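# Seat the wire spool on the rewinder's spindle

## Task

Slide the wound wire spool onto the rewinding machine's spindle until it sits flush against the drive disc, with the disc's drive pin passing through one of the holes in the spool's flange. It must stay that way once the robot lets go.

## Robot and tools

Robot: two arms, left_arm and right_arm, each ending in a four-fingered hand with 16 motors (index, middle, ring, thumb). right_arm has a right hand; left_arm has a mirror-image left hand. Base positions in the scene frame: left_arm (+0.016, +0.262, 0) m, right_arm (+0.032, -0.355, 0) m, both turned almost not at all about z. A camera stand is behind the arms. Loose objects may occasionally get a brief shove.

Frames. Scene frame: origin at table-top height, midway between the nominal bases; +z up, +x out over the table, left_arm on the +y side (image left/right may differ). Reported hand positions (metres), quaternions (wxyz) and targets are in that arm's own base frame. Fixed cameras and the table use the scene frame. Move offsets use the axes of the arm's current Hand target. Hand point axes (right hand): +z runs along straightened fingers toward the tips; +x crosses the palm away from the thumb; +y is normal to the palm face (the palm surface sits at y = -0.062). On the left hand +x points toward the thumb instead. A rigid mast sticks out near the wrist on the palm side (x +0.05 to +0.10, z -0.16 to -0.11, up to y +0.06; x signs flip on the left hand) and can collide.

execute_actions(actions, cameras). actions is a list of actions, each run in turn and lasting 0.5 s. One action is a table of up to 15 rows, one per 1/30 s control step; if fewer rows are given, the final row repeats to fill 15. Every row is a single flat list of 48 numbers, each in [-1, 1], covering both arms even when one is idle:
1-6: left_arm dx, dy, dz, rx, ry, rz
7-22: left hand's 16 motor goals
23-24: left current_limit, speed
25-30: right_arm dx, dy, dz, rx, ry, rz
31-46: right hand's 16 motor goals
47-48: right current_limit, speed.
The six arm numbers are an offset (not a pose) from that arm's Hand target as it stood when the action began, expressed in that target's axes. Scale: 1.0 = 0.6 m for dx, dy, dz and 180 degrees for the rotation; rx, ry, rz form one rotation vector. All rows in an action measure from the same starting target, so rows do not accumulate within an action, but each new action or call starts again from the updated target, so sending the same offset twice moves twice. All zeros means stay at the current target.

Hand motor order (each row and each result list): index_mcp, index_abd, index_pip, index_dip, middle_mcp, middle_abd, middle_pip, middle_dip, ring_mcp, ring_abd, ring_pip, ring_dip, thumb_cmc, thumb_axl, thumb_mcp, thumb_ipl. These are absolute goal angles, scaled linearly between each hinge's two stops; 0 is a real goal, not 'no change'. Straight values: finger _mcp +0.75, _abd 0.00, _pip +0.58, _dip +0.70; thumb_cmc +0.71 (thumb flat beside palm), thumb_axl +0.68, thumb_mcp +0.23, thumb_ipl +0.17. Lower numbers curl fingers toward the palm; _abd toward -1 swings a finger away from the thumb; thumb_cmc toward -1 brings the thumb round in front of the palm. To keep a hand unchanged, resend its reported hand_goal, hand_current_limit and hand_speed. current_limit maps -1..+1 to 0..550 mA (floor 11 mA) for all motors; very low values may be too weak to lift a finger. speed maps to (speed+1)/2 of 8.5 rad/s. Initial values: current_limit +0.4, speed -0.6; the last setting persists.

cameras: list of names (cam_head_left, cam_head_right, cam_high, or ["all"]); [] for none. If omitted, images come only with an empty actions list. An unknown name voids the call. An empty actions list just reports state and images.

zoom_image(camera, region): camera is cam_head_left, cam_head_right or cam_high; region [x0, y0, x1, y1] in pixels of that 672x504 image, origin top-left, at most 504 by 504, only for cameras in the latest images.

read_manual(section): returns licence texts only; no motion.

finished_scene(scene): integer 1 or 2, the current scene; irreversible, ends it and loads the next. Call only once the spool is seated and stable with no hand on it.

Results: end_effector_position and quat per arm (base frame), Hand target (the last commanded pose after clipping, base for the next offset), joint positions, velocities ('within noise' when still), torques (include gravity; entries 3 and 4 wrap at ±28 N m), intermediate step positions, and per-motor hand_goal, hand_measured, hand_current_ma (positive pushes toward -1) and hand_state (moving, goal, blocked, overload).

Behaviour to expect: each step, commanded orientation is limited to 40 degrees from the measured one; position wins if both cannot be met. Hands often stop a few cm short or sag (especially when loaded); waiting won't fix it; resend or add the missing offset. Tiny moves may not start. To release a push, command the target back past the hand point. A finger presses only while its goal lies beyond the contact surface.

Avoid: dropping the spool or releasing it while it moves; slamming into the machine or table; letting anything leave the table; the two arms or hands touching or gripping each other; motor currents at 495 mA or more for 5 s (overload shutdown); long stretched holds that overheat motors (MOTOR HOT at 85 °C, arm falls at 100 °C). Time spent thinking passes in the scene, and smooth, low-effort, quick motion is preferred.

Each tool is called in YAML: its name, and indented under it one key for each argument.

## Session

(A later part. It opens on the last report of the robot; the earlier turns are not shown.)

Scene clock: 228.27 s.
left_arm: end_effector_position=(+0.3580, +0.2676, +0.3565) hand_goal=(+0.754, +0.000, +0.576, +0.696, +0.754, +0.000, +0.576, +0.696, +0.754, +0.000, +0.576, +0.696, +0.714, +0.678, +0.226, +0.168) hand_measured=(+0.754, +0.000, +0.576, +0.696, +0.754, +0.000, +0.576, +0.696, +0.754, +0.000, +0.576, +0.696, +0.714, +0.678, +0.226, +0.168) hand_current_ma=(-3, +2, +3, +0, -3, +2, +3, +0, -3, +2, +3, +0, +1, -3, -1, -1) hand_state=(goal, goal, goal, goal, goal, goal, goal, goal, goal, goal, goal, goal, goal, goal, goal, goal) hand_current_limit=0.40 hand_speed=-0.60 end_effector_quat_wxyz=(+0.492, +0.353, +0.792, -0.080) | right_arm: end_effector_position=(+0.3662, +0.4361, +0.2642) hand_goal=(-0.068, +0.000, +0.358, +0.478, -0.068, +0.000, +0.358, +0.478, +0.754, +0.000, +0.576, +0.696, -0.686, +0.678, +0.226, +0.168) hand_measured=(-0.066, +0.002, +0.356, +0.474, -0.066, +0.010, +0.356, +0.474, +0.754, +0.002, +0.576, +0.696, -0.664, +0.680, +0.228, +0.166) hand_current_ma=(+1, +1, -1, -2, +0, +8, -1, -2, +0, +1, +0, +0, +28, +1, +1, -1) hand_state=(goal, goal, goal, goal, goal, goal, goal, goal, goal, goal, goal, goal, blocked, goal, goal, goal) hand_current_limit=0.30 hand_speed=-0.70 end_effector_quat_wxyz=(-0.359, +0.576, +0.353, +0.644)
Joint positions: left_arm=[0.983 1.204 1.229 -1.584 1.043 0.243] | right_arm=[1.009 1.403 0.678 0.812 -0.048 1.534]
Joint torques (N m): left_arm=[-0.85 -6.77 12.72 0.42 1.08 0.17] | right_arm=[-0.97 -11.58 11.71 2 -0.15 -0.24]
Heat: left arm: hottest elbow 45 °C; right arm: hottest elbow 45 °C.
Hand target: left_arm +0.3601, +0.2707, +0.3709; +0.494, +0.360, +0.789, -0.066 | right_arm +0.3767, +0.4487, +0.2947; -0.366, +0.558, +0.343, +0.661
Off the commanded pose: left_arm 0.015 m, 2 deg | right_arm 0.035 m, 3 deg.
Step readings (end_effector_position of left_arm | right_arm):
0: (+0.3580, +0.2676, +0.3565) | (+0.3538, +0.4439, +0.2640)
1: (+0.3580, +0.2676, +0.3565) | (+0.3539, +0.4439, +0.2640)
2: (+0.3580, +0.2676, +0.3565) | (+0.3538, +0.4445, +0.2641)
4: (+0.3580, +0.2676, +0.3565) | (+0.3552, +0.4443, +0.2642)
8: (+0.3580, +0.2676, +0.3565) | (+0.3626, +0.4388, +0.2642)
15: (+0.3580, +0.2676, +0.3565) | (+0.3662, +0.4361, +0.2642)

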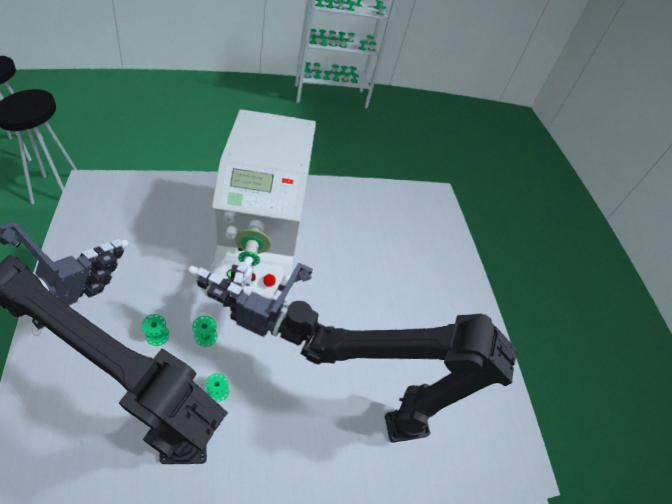

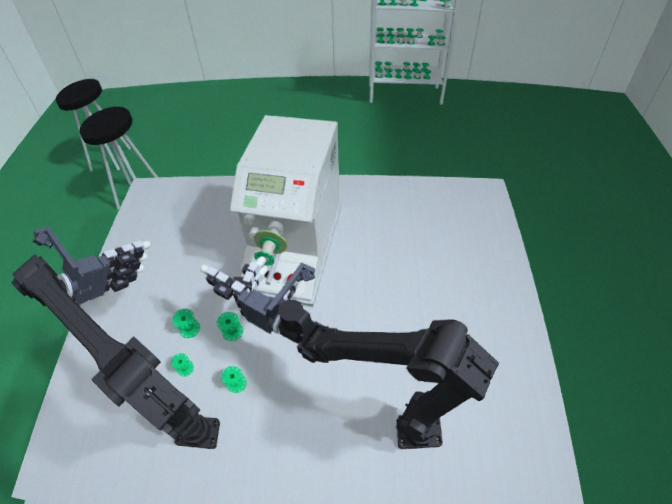

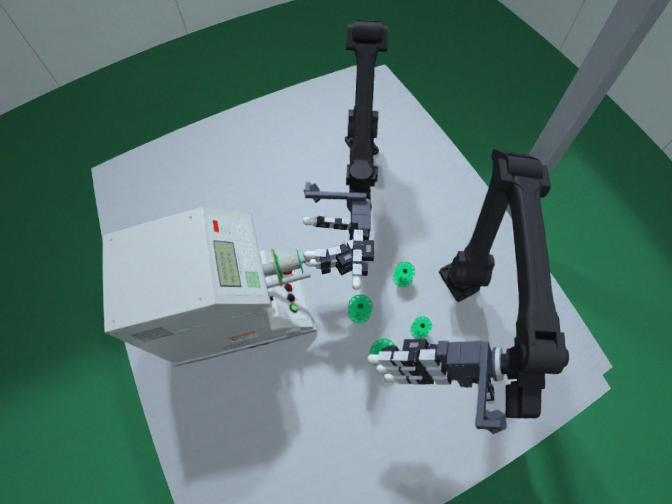

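execute_actions:
  actions:
    - [[0,0,0,0,0,0,0.754,0,0.576,0.696,0.754,0,0.576,0.696,0.754,0,0.576,0.696,0.714,0.678,0.226,0.168,0.4,-0.6,-0.0014,0.0159,0.0049,0,0,0,-0.068,0,0.358,0.478,-0.068,0,0.358,0.478,0.754,0,0.576,0.696,-0.686,0.678,0.226,0.168,0.5,-0.7]]
    - [[0,0,0,0,0,0,0.754,0,0.576,0.696,0.754,0,0.576,0.696,0.754,0,0.576,0.696,0.714,0.678,0.226,0.168,0.4,-0.6,-0.0014,0.0159,0.0049,0,0,0,-0.068,0,0.358,0.478,-0.068,0,0.358,0.478,0.754,0,0.576,0.696,-0.686,0.678,0.226,0.168,0.5,-0.7]]
  cameras: ["cam_high","cam_head_left"]

zoom_image:
  camera: "cam_high"
  region: [265, 240, 325, 290]

zoom_image:
  camera: "cam_head_left"
  region: [230, 228, 275, 273]

Scene clock: 231.40 s.
left_arm: end_effector_position=(+0.3580, +0.2676, +0.3565) hand_goal=(+0.754, +0.000, +0.576, +0.696, +0.754, +0.000, +0.576, +0.696, +0.754, +0.000, +0.576, +0.696, +0.714, +0.678, +0.226, +0.168) hand_measured=(+0.754, +0.000, +0.576, +0.696, +0.754, +0.000, +0.576, +0.696, +0.754, +0.000, +0.576, +0.696, +0.714, +0.678, +0.226, +0.168) hand_current_ma=(-3, +2, +3, +0, -3, +2, +3, +0, -3, +2, +3, +0, +1, -3, -1, -1) hand_state=(goal, goal, goal, goal, goal, goal, goal, goal, goal, goal, goal, goal, goal, goal, goal, goal) hand_current_limit=0.40 hand_speed=-0.60 end_effector_quat_wxyz=(+0.492, +0.353, +0.792, -0.080) | right_arm: end_effector_position=(+0.3806, +0.4346, +0.2686) hand_goal=(-0.068, +0.000, +0.358, +0.478, -0.068, +0.000, +0.358, +0.478, +0.754, +0.000, +0.576, +0.696, -0.686, +0.678, +0.226, +0.168) hand_measured=(-0.068, +0.002, +0.356, +0.474, -0.066, +0.010, +0.356, +0.474, +0.754, +0.002, +0.576, +0.696, -0.664, +0.680, +0.228, +0.166) hand_current_ma=(+0, +1, -1, -2, +0, +8, -1, -2, +0, +1, +0, +0, +28, +1, +1, -1) hand_state=(goal, goal, goal, goal, goal, goal, goal, goal, goal, goal, goal, goal, blocked, goal, goal, goal) hand_current_limit=0.50 hand_speed=-0.70 end_effector_quat_wxyz=(-0.362, +0.571, +0.356, +0.645)
Joint positions: left_arm=[0.983 1.204 1.229 -1.584 1.043 0.243] | right_arm=[0.972 1.414 0.697 0.812 -0.096 1.534]
Joint torques (N m): left_arm=[-1.08 -7.12 12.74 0.43 1.08 0.18] | right_arm=[-1.73 -10.05 11.82 2.17 -0.03 -0.14]
Heat: left arm: hottest elbow 45 °C; right arm: hottest elbow 46 °C.
Hand target: left_arm +0.3601, +0.2707, +0.3709; +0.494, +0.360, +0.789, -0.066 | right_arm +0.3964, +0.4443, +0.2948; -0.366, +0.558, +0.343, +0.661
Off the commanded pose: left_arm 0.015 m, 2 deg | right_arm 0.032 m, 3 deg.
Step readings (end_effector_position of left_arm | right_arm):
0: (+0.3580, +0.2676, +0.3565) | (+0.3662, +0.4361, +0.2642)
1: (+0.3580, +0.2676, +0.3565) | (+0.3661, +0.4362, +0.2642)
2: (+0.3580, +0.2676, +0.3565) | (+0.3662, +0.4365, +0.2645)
4: (+0.3580, +0.2676, +0.3565) | (+0.3679, +0.4363, +0.2656)
8: (+0.3580, +0.2676, +0.3565) | (+0.3710, +0.4359, +0.2685)
15: (+0.3580, +0.2676, +0.3565) | (+0.3740, +0.4346, +0.2700)
16: (+0.3580, +0.2676, +0.3565) | (+0.3741, +0.4346, +0.2698)
17: (+0.3580, +0.2676, +0.3565) | (+0.3744, +0.4348, +0.2694)
19: (+0.3580, +0.2676, +0.3565) | (+0.3754, +0.4355, +0.2690)
23: (+0.3580, +0.2676, +0.3565) | (+0.3799, +0.4345, +0.2686)
30: (+0.3580, +0.2676, +0.3565) | (+0.3806, +0.4346, +0.2688)
Images, in order (width x height): cam_head_left 672x504, cam_high 672x504.

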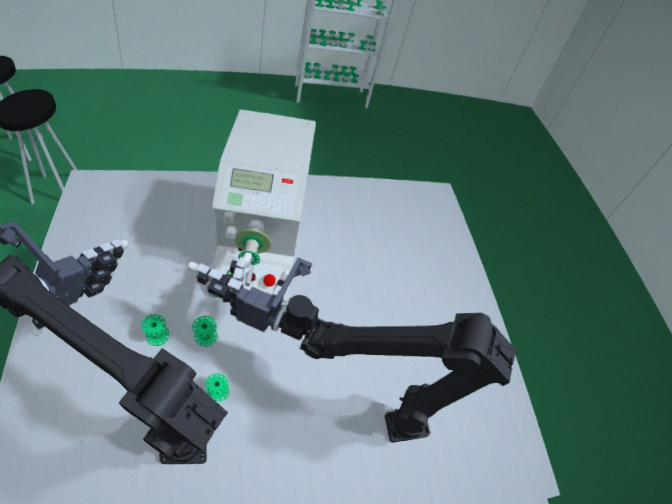

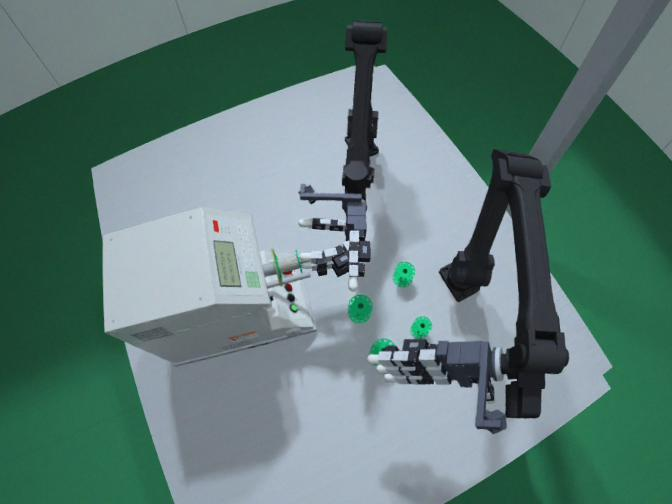

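Scaled by 8.400.

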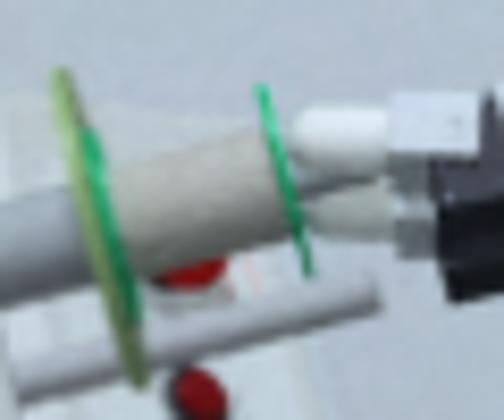

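Scaled by 11.200.

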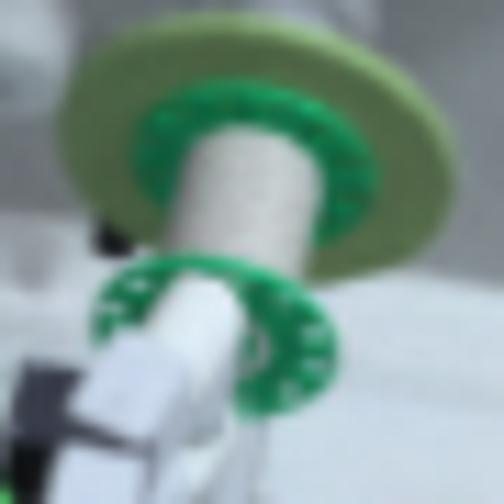

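execute_actions:
  actions:
    - [[0,0,0,0,0,0,0.754,0,0.576,0.696,0.754,0,0.576,0.696,0.754,0,0.576,0.696,0.714,0.678,0.226,0.168,0.4,-0.6,-0.0009,0.0095,0.0029,0,0,0,-0.068,0,0.358,0.478,-0.068,0,0.358,0.478,0.754,0,0.576,0.696,-0.686,0.678,0.226,0.168,0.5,-0.7]]
    - [[0,0,0,0,0,0,0.754,0,0.576,0.696,0.754,0,0.576,0.696,0.754,0,0.576,0.696,0.714,0.678,0.226,0.168,0.4,-0.6,-0.0009,0.0095,0.0029,0,0,0,-0.068,0,0.358,0.478,-0.068,0,0.358,0.478,0.754,0,0.576,0.696,-0.686,0.678,0.226,0.168,0.5,-0.7]]
  cameras: ["cam_high","cam_head_left"]

zoom_image:
  camera: "cam_high"
  region: [265, 240, 325, 290]

zoom_image:
  camera: "cam_head_left"
  region: [230, 228, 275, 273]

Scene clock: 233.23 s.
left_arm: end_effector_position=(+0.3580, +0.2676, +0.3565) hand_goal=(+0.754, +0.000, +0.576, +0.696, +0.754, +0.000, +0.576, +0.696, +0.754, +0.000, +0.576, +0.696, +0.714, +0.678, +0.226, +0.168) hand_measured=(+0.754, +0.000, +0.576, +0.696, +0.754, +0.000, +0.576, +0.696, +0.754, +0.000, +0.576, +0.696, +0.714, +0.678, +0.226, +0.168) hand_current_ma=(-3, +2, +3, +0, -3, +2, +3, +0, -3, +2, +3, +0, +1, -3, -1, -1) hand_state=(goal, goal, goal, goal, goal, goal, goal, goal, goal, goal, goal, goal, goal, goal, goal, goal) hand_current_limit=0.40 hand_speed=-0.60 end_effector_quat_wxyz=(+0.492, +0.353, +0.792, -0.080) | right_arm: end_effector_position=(+0.3826, +0.4383, +0.2687) hand_goal=(-0.068, +0.000, +0.358, +0.478, -0.068, +0.000, +0.358, +0.478, +0.754, +0.000, +0.576, +0.696, -0.686, +0.678, +0.226, +0.168) hand_measured=(-0.084, -0.002, +0.340, +0.466, -0.066, +0.010, +0.356, +0.474, +0.754, +0.002, +0.576, +0.696, -0.664, +0.680, +0.228, +0.166) hand_current_ma=(-20, -1, -21, -13, +0, +8, -1, -2, +0, +1, +0, +0, +28, +1, +1, -1) hand_state=(goal, goal, goal, goal, goal, goal, goal, goal, goal, goal, goal, goal, blocked, goal, goal, goal) hand_current_limit=0.50 hand_speed=-0.70 end_effector_quat_wxyz=(-0.368, +0.567, +0.363, +0.641)
Joint positions: left_arm=[0.983 1.204 1.229 -1.584 1.043 0.243] | right_arm=[0.962 1.421 0.704 0.812 -0.129 1.535]
Joint torques (N m): left_arm=[-0.79 -6.65 12.67 0.47 1.1 0.18] | right_arm=[-2.84 -10.17 12.18 1.87 0.2 -0.11]
Heat: left arm: hottest elbow 45 °C; right arm: hottest elbow 46 °C.
Hand target: left_arm +0.3601, +0.2707, +0.3709; +0.494, +0.360, +0.789, -0.066 | right_arm +0.4080, +0.4419, +0.2949; -0.366, +0.558, +0.343, +0.661
Off the commanded pose: left_arm 0.015 m, 2 deg | right_arm 0.037 m, 3 deg.
Step readings (end_effector_position of left_arm | right_arm):
0: (+0.3580, +0.2676, +0.3565) | (+0.3806, +0.4346, +0.2686)
1: (+0.3580, +0.2676, +0.3565) | (+0.3806, +0.4347, +0.2686)
2: (+0.3580, +0.2676, +0.3565) | (+0.3805, +0.4349, +0.2686)
4: (+0.3580, +0.2676, +0.3565) | (+0.3810, +0.4353, +0.2687)
8: (+0.3580, +0.2676, +0.3565) | (+0.3814, +0.4362, +0.2687)
15: (+0.3580, +0.2676, +0.3565) | (+0.3815, +0.4366, +0.2687)
16: (+0.3580, +0.2676, +0.3565) | (+0.3815, +0.4366, +0.2687)
17: (+0.3580, +0.2676, +0.3565) | (+0.3816, +0.4368, +0.2689)
19: (+0.3580, +0.2676, +0.3565) | (+0.3820, +0.4373, +0.2687)
23: (+0.3580, +0.2676, +0.3565) | (+0.3824, +0.4381, +0.2685)
30: (+0.3580, +0.2676, +0.3565) | (+0.3825, +0.4383, +0.2685)
Images, in order (width x height): cam_head_left 672x504, cam_high 672x504.

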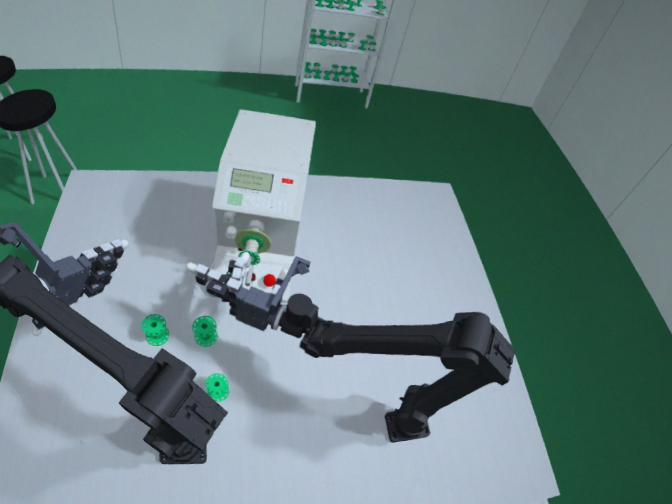

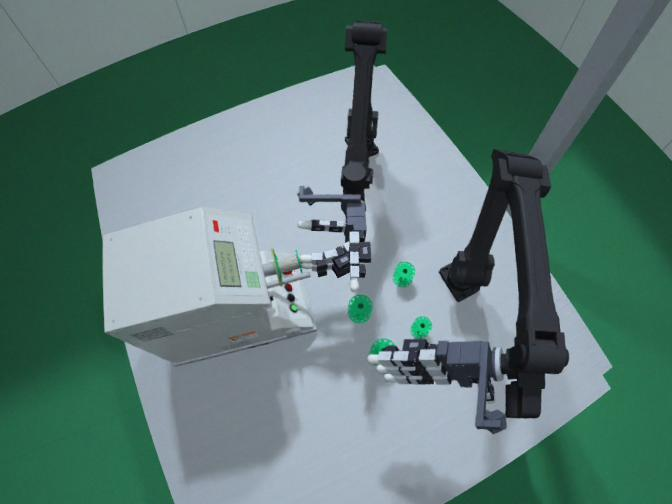

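Scaled by 8.400.

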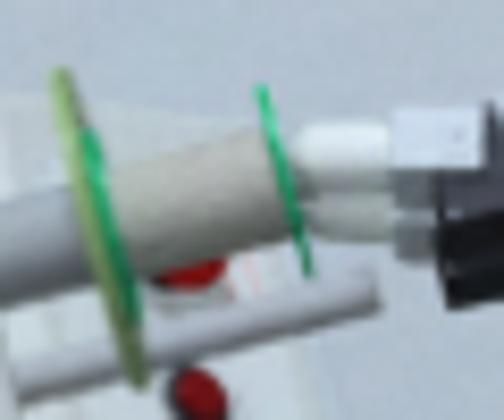

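Scaled by 11.200.

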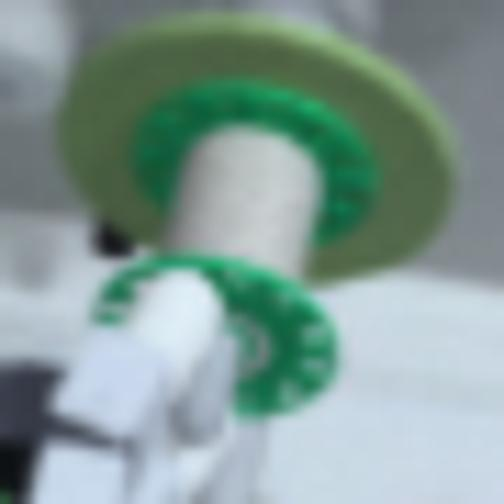

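zoom_image:
  camera: "cam_high"
  region: [270, 247, 290, 267]

zoom_image:
  camera: "cam_high"
  region: [270, 267, 290, 287]

zoom_image:
  camera: "cam_head_left"
  region: [234, 227, 274, 257]

Scaled by 25.200.

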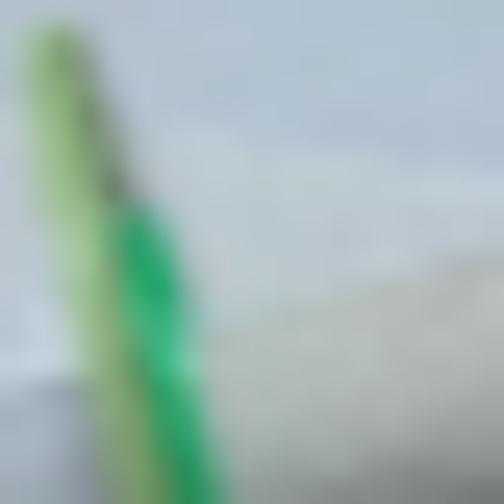

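Scaled by 25.200.

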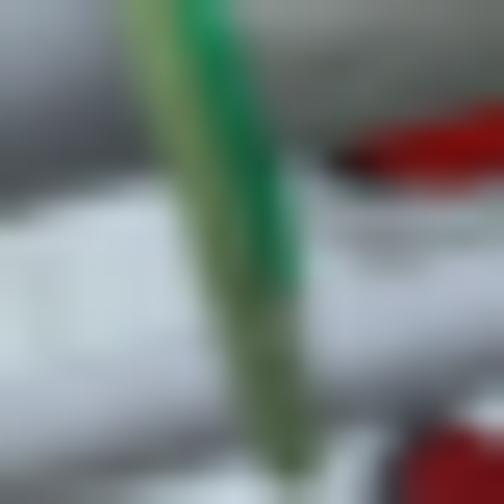

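Scaled by 12.600.

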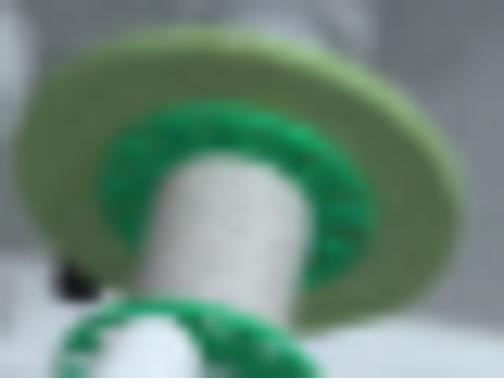

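execute_actions:
  actions:
    - [[0,0,0,0,0,0,0.754,0,0.576,0.696,0.754,0,0.576,0.696,0.754,0,0.576,0.696,0.714,0.678,0.226,0.168,0.4,-0.6,0.0043,-0.0476,-0.0147,0,0,0,-0.068,0,0.358,0.478,-0.068,0,0.358,0.478,0.754,0,0.576,0.696,-0.686,0.678,0.226,0.168,0.3,-0.7]]
    - [[0,0,0,0,0,0,0.754,0,0.576,0.696,0.754,0,0.576,0.696,0.754,0,0.576,0.696,0.714,0.678,0.226,0.168,0.4,-0.6,0.0043,-0.0476,-0.0147,0,0,0,-0.068,0,0.358,0.478,-0.068,0,0.358,0.478,0.754,0,0.576,0.696,-0.686,0.678,0.226,0.168,0.3,-0.7]]
    - [[0,0,0,0,0,0,0.754,0,0.576,0.696,0.754,0,0.576,0.696,0.754,0,0.576,0.696,0.714,0.678,0.226,0.168,0.4,-0.6,0.0064,-0.0714,-0.0220,0,0,0,-0.068,0,0.358,0.478,-0.068,0,0.358,0.478,0.754,0,0.576,0.696,-0.686,0.678,0.226,0.168,0.3,-0.7]]
  cameras: ["cam_high","cam_head_left","cam_head_right"]

zoom_image:
  camera: "cam_high"
  region: [265, 240, 325, 290]

zoom_image:
  camera: "cam_head_left"
  region: [230, 228, 275, 273]

zoom_image:
  camera: "cam_head_left"
  region: [236, 249, 262, 269]

zoom_image:
  camera: "cam_high"
  region: [268, 250, 288, 282]

Scene clock: 236.43 s.
left_arm: end_effector_position=(+0.3580, +0.2676, +0.3565) hand_goal=(+0.754, +0.000, +0.576, +0.696, +0.754, +0.000, +0.576, +0.696, +0.754, +0.000, +0.576, +0.696, +0.714, +0.678, +0.226, +0.168) hand_measured=(+0.754, +0.000, +0.576, +0.696, +0.754, +0.000, +0.576, +0.696, +0.754, +0.000, +0.576, +0.696, +0.714, +0.678, +0.226, +0.168) hand_current_ma=(-3, +2, +3, +0, -3, +2, +3, +0, -3, +2, +3, +0, +1, -3, -1, -1) hand_state=(goal, goal, goal, goal, goal, goal, goal, goal, goal, goal, goal, goal, goal, goal, goal, goal) hand_current_limit=0.40 hand_speed=-0.60 end_effector_quat_wxyz=(+0.492, +0.353, +0.792, -0.080) | right_arm: end_effector_position=(+0.3051, +0.4695, +0.2931) hand_goal=(-0.068, +0.000, +0.358, +0.478, -0.068, +0.000, +0.358, +0.478, +0.754, +0.000, +0.576, +0.696, -0.686, +0.678, +0.226, +0.168) hand_measured=(-0.070, +0.012, +0.356, +0.476, -0.068, +0.010, +0.356, +0.474, +0.754, +0.002, +0.576, +0.696, -0.664, +0.680, +0.228, +0.166) hand_current_ma=(+0, +10, -1, -1, +0, +8, -1, -2, +0, +1, +0, +0, +28, +1, +1, -1) hand_state=(goal, goal, goal, goal, goal, goal, goal, goal, goal, goal, goal, goal, blocked, goal, goal, goal) hand_current_limit=0.30 hand_speed=-0.70 end_effector_quat_wxyz=(-0.373, +0.560, +0.340, +0.657)
Joint positions: left_arm=[0.983 1.204 1.229 -1.584 1.043 0.243] | right_arm=[1.187 1.373 0.704 0.812 0.125 1.523]
Joint torques (N m): left_arm=[-0.5 -6.95 12.77 0.39 1.09 0.16] | right_arm=[-1.26 -11.99 6.8 2.02 0.03 -0.35]
Heat: left arm: hottest elbow 45 °C; right arm: hottest elbow 46 °C.
Hand target: left_arm +0.3601, +0.2707, +0.3709; +0.494, +0.360, +0.789, -0.066 | right_arm +0.3053, +0.4641, +0.2948; -0.366, +0.558, +0.343, +0.661
Off the commanded pose: left_arm 0.015 m, 2 deg | right_arm 0.006 m, 1 deg.
Step readings (end_effector_position of left_arm | right_arm):
0: (+0.3580, +0.2676, +0.3565) | (+0.3826, +0.4383, +0.2687)
1: (+0.3580, +0.2676, +0.3565) | (+0.3827, +0.4382, +0.2687)
2: (+0.3580, +0.2676, +0.3565) | (+0.3827, +0.4379, +0.2686)
4: (+0.3580, +0.2676, +0.3565) | (+0.3813, +0.4373, +0.2683)
8: (+0.3580, +0.2676, +0.3565) | (+0.3792, +0.4374, +0.2682)
15: (+0.3580, +0.2676, +0.3565) | (+0.3774, +0.4384, +0.2681)
16: (+0.3580, +0.2676, +0.3565) | (+0.3775, +0.4381, +0.2681)
17: (+0.3580, +0.2676, +0.3565) | (+0.3774, +0.4374, +0.2682)
19: (+0.3580, +0.2676, +0.3565) | (+0.3737, +0.4380, +0.2695)
23: (+0.3580, +0.2676, +0.3565) | (+0.3575, +0.4481, +0.2747)
30: (+0.3580, +0.2676, +0.3565) | (+0.3479, +0.4536, +0.2790)
31: (+0.3580, +0.2676, +0.3565) | (+0.3482, +0.4530, +0.2789)
32: (+0.3580, +0.2676, +0.3565) | (+0.3476, +0.4521, +0.2790)
34: (+0.3580, +0.2676, +0.3565) | (+0.3434, +0.4510, +0.2806)
38: (+0.3580, +0.2676, +0.3565) | (+0.3201, +0.4624, +0.2886)
45: (+0.3580, +0.2676, +0.3565) | (+0.3049, +0.4698, +0.2931)

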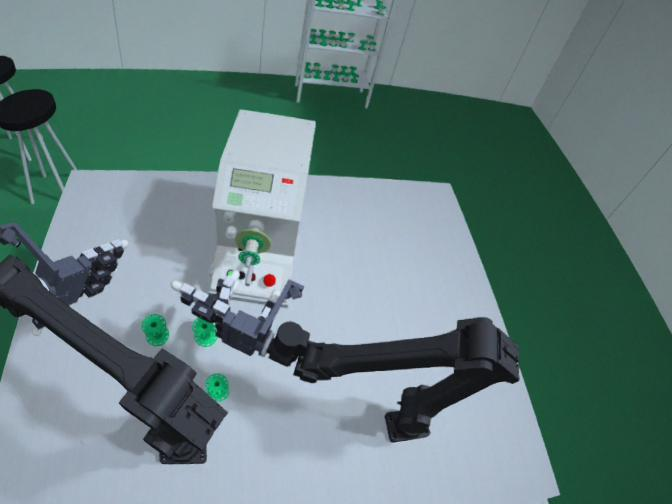

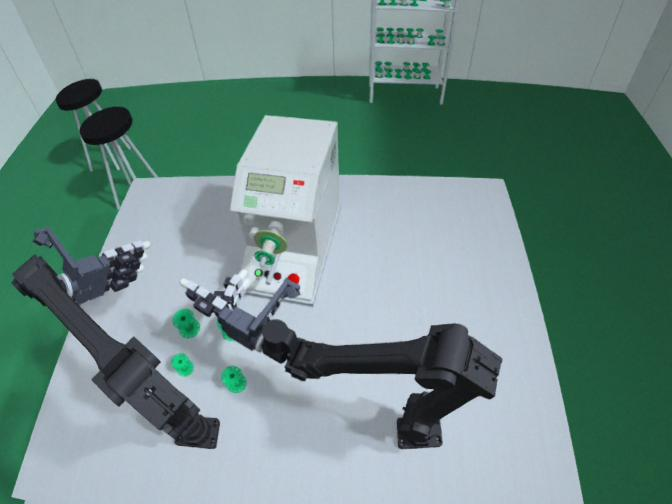

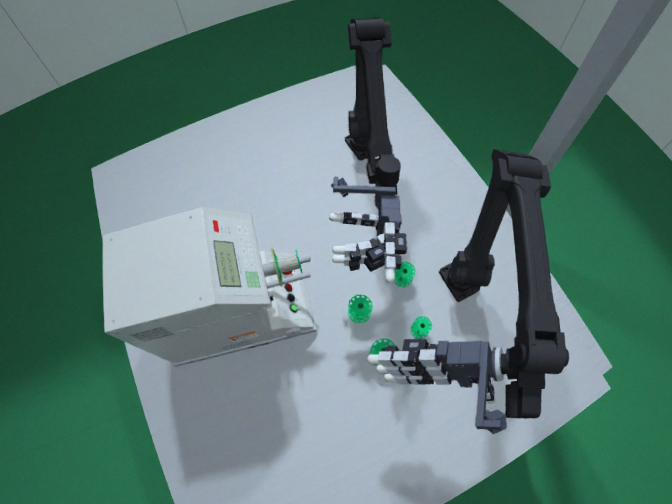

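Scaled by 8.400.

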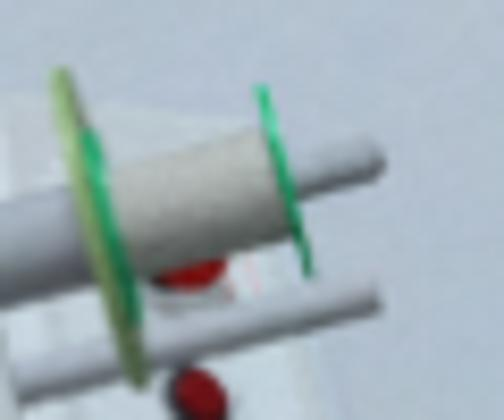

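Scaled by 11.200.

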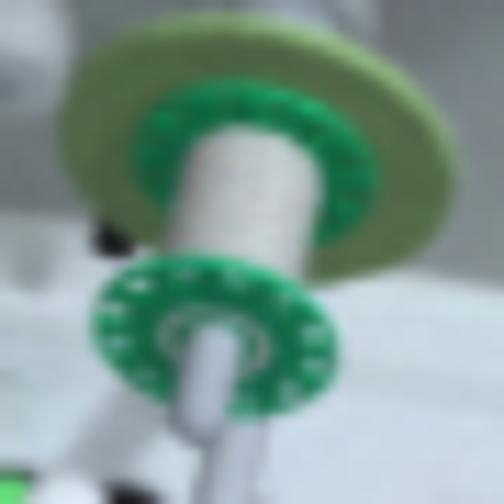

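Scaled by 19.385.

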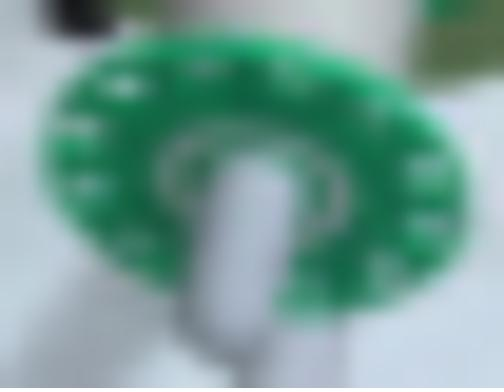

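Scaled by 15.750.

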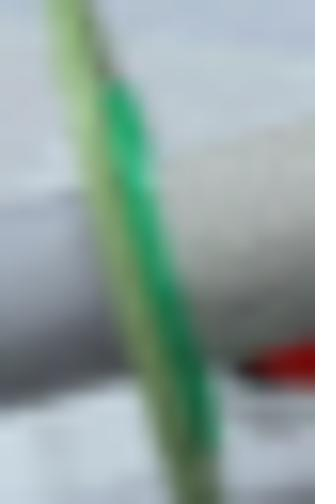

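finished_scene:
  scene: 2

The scene is finished: the task was done.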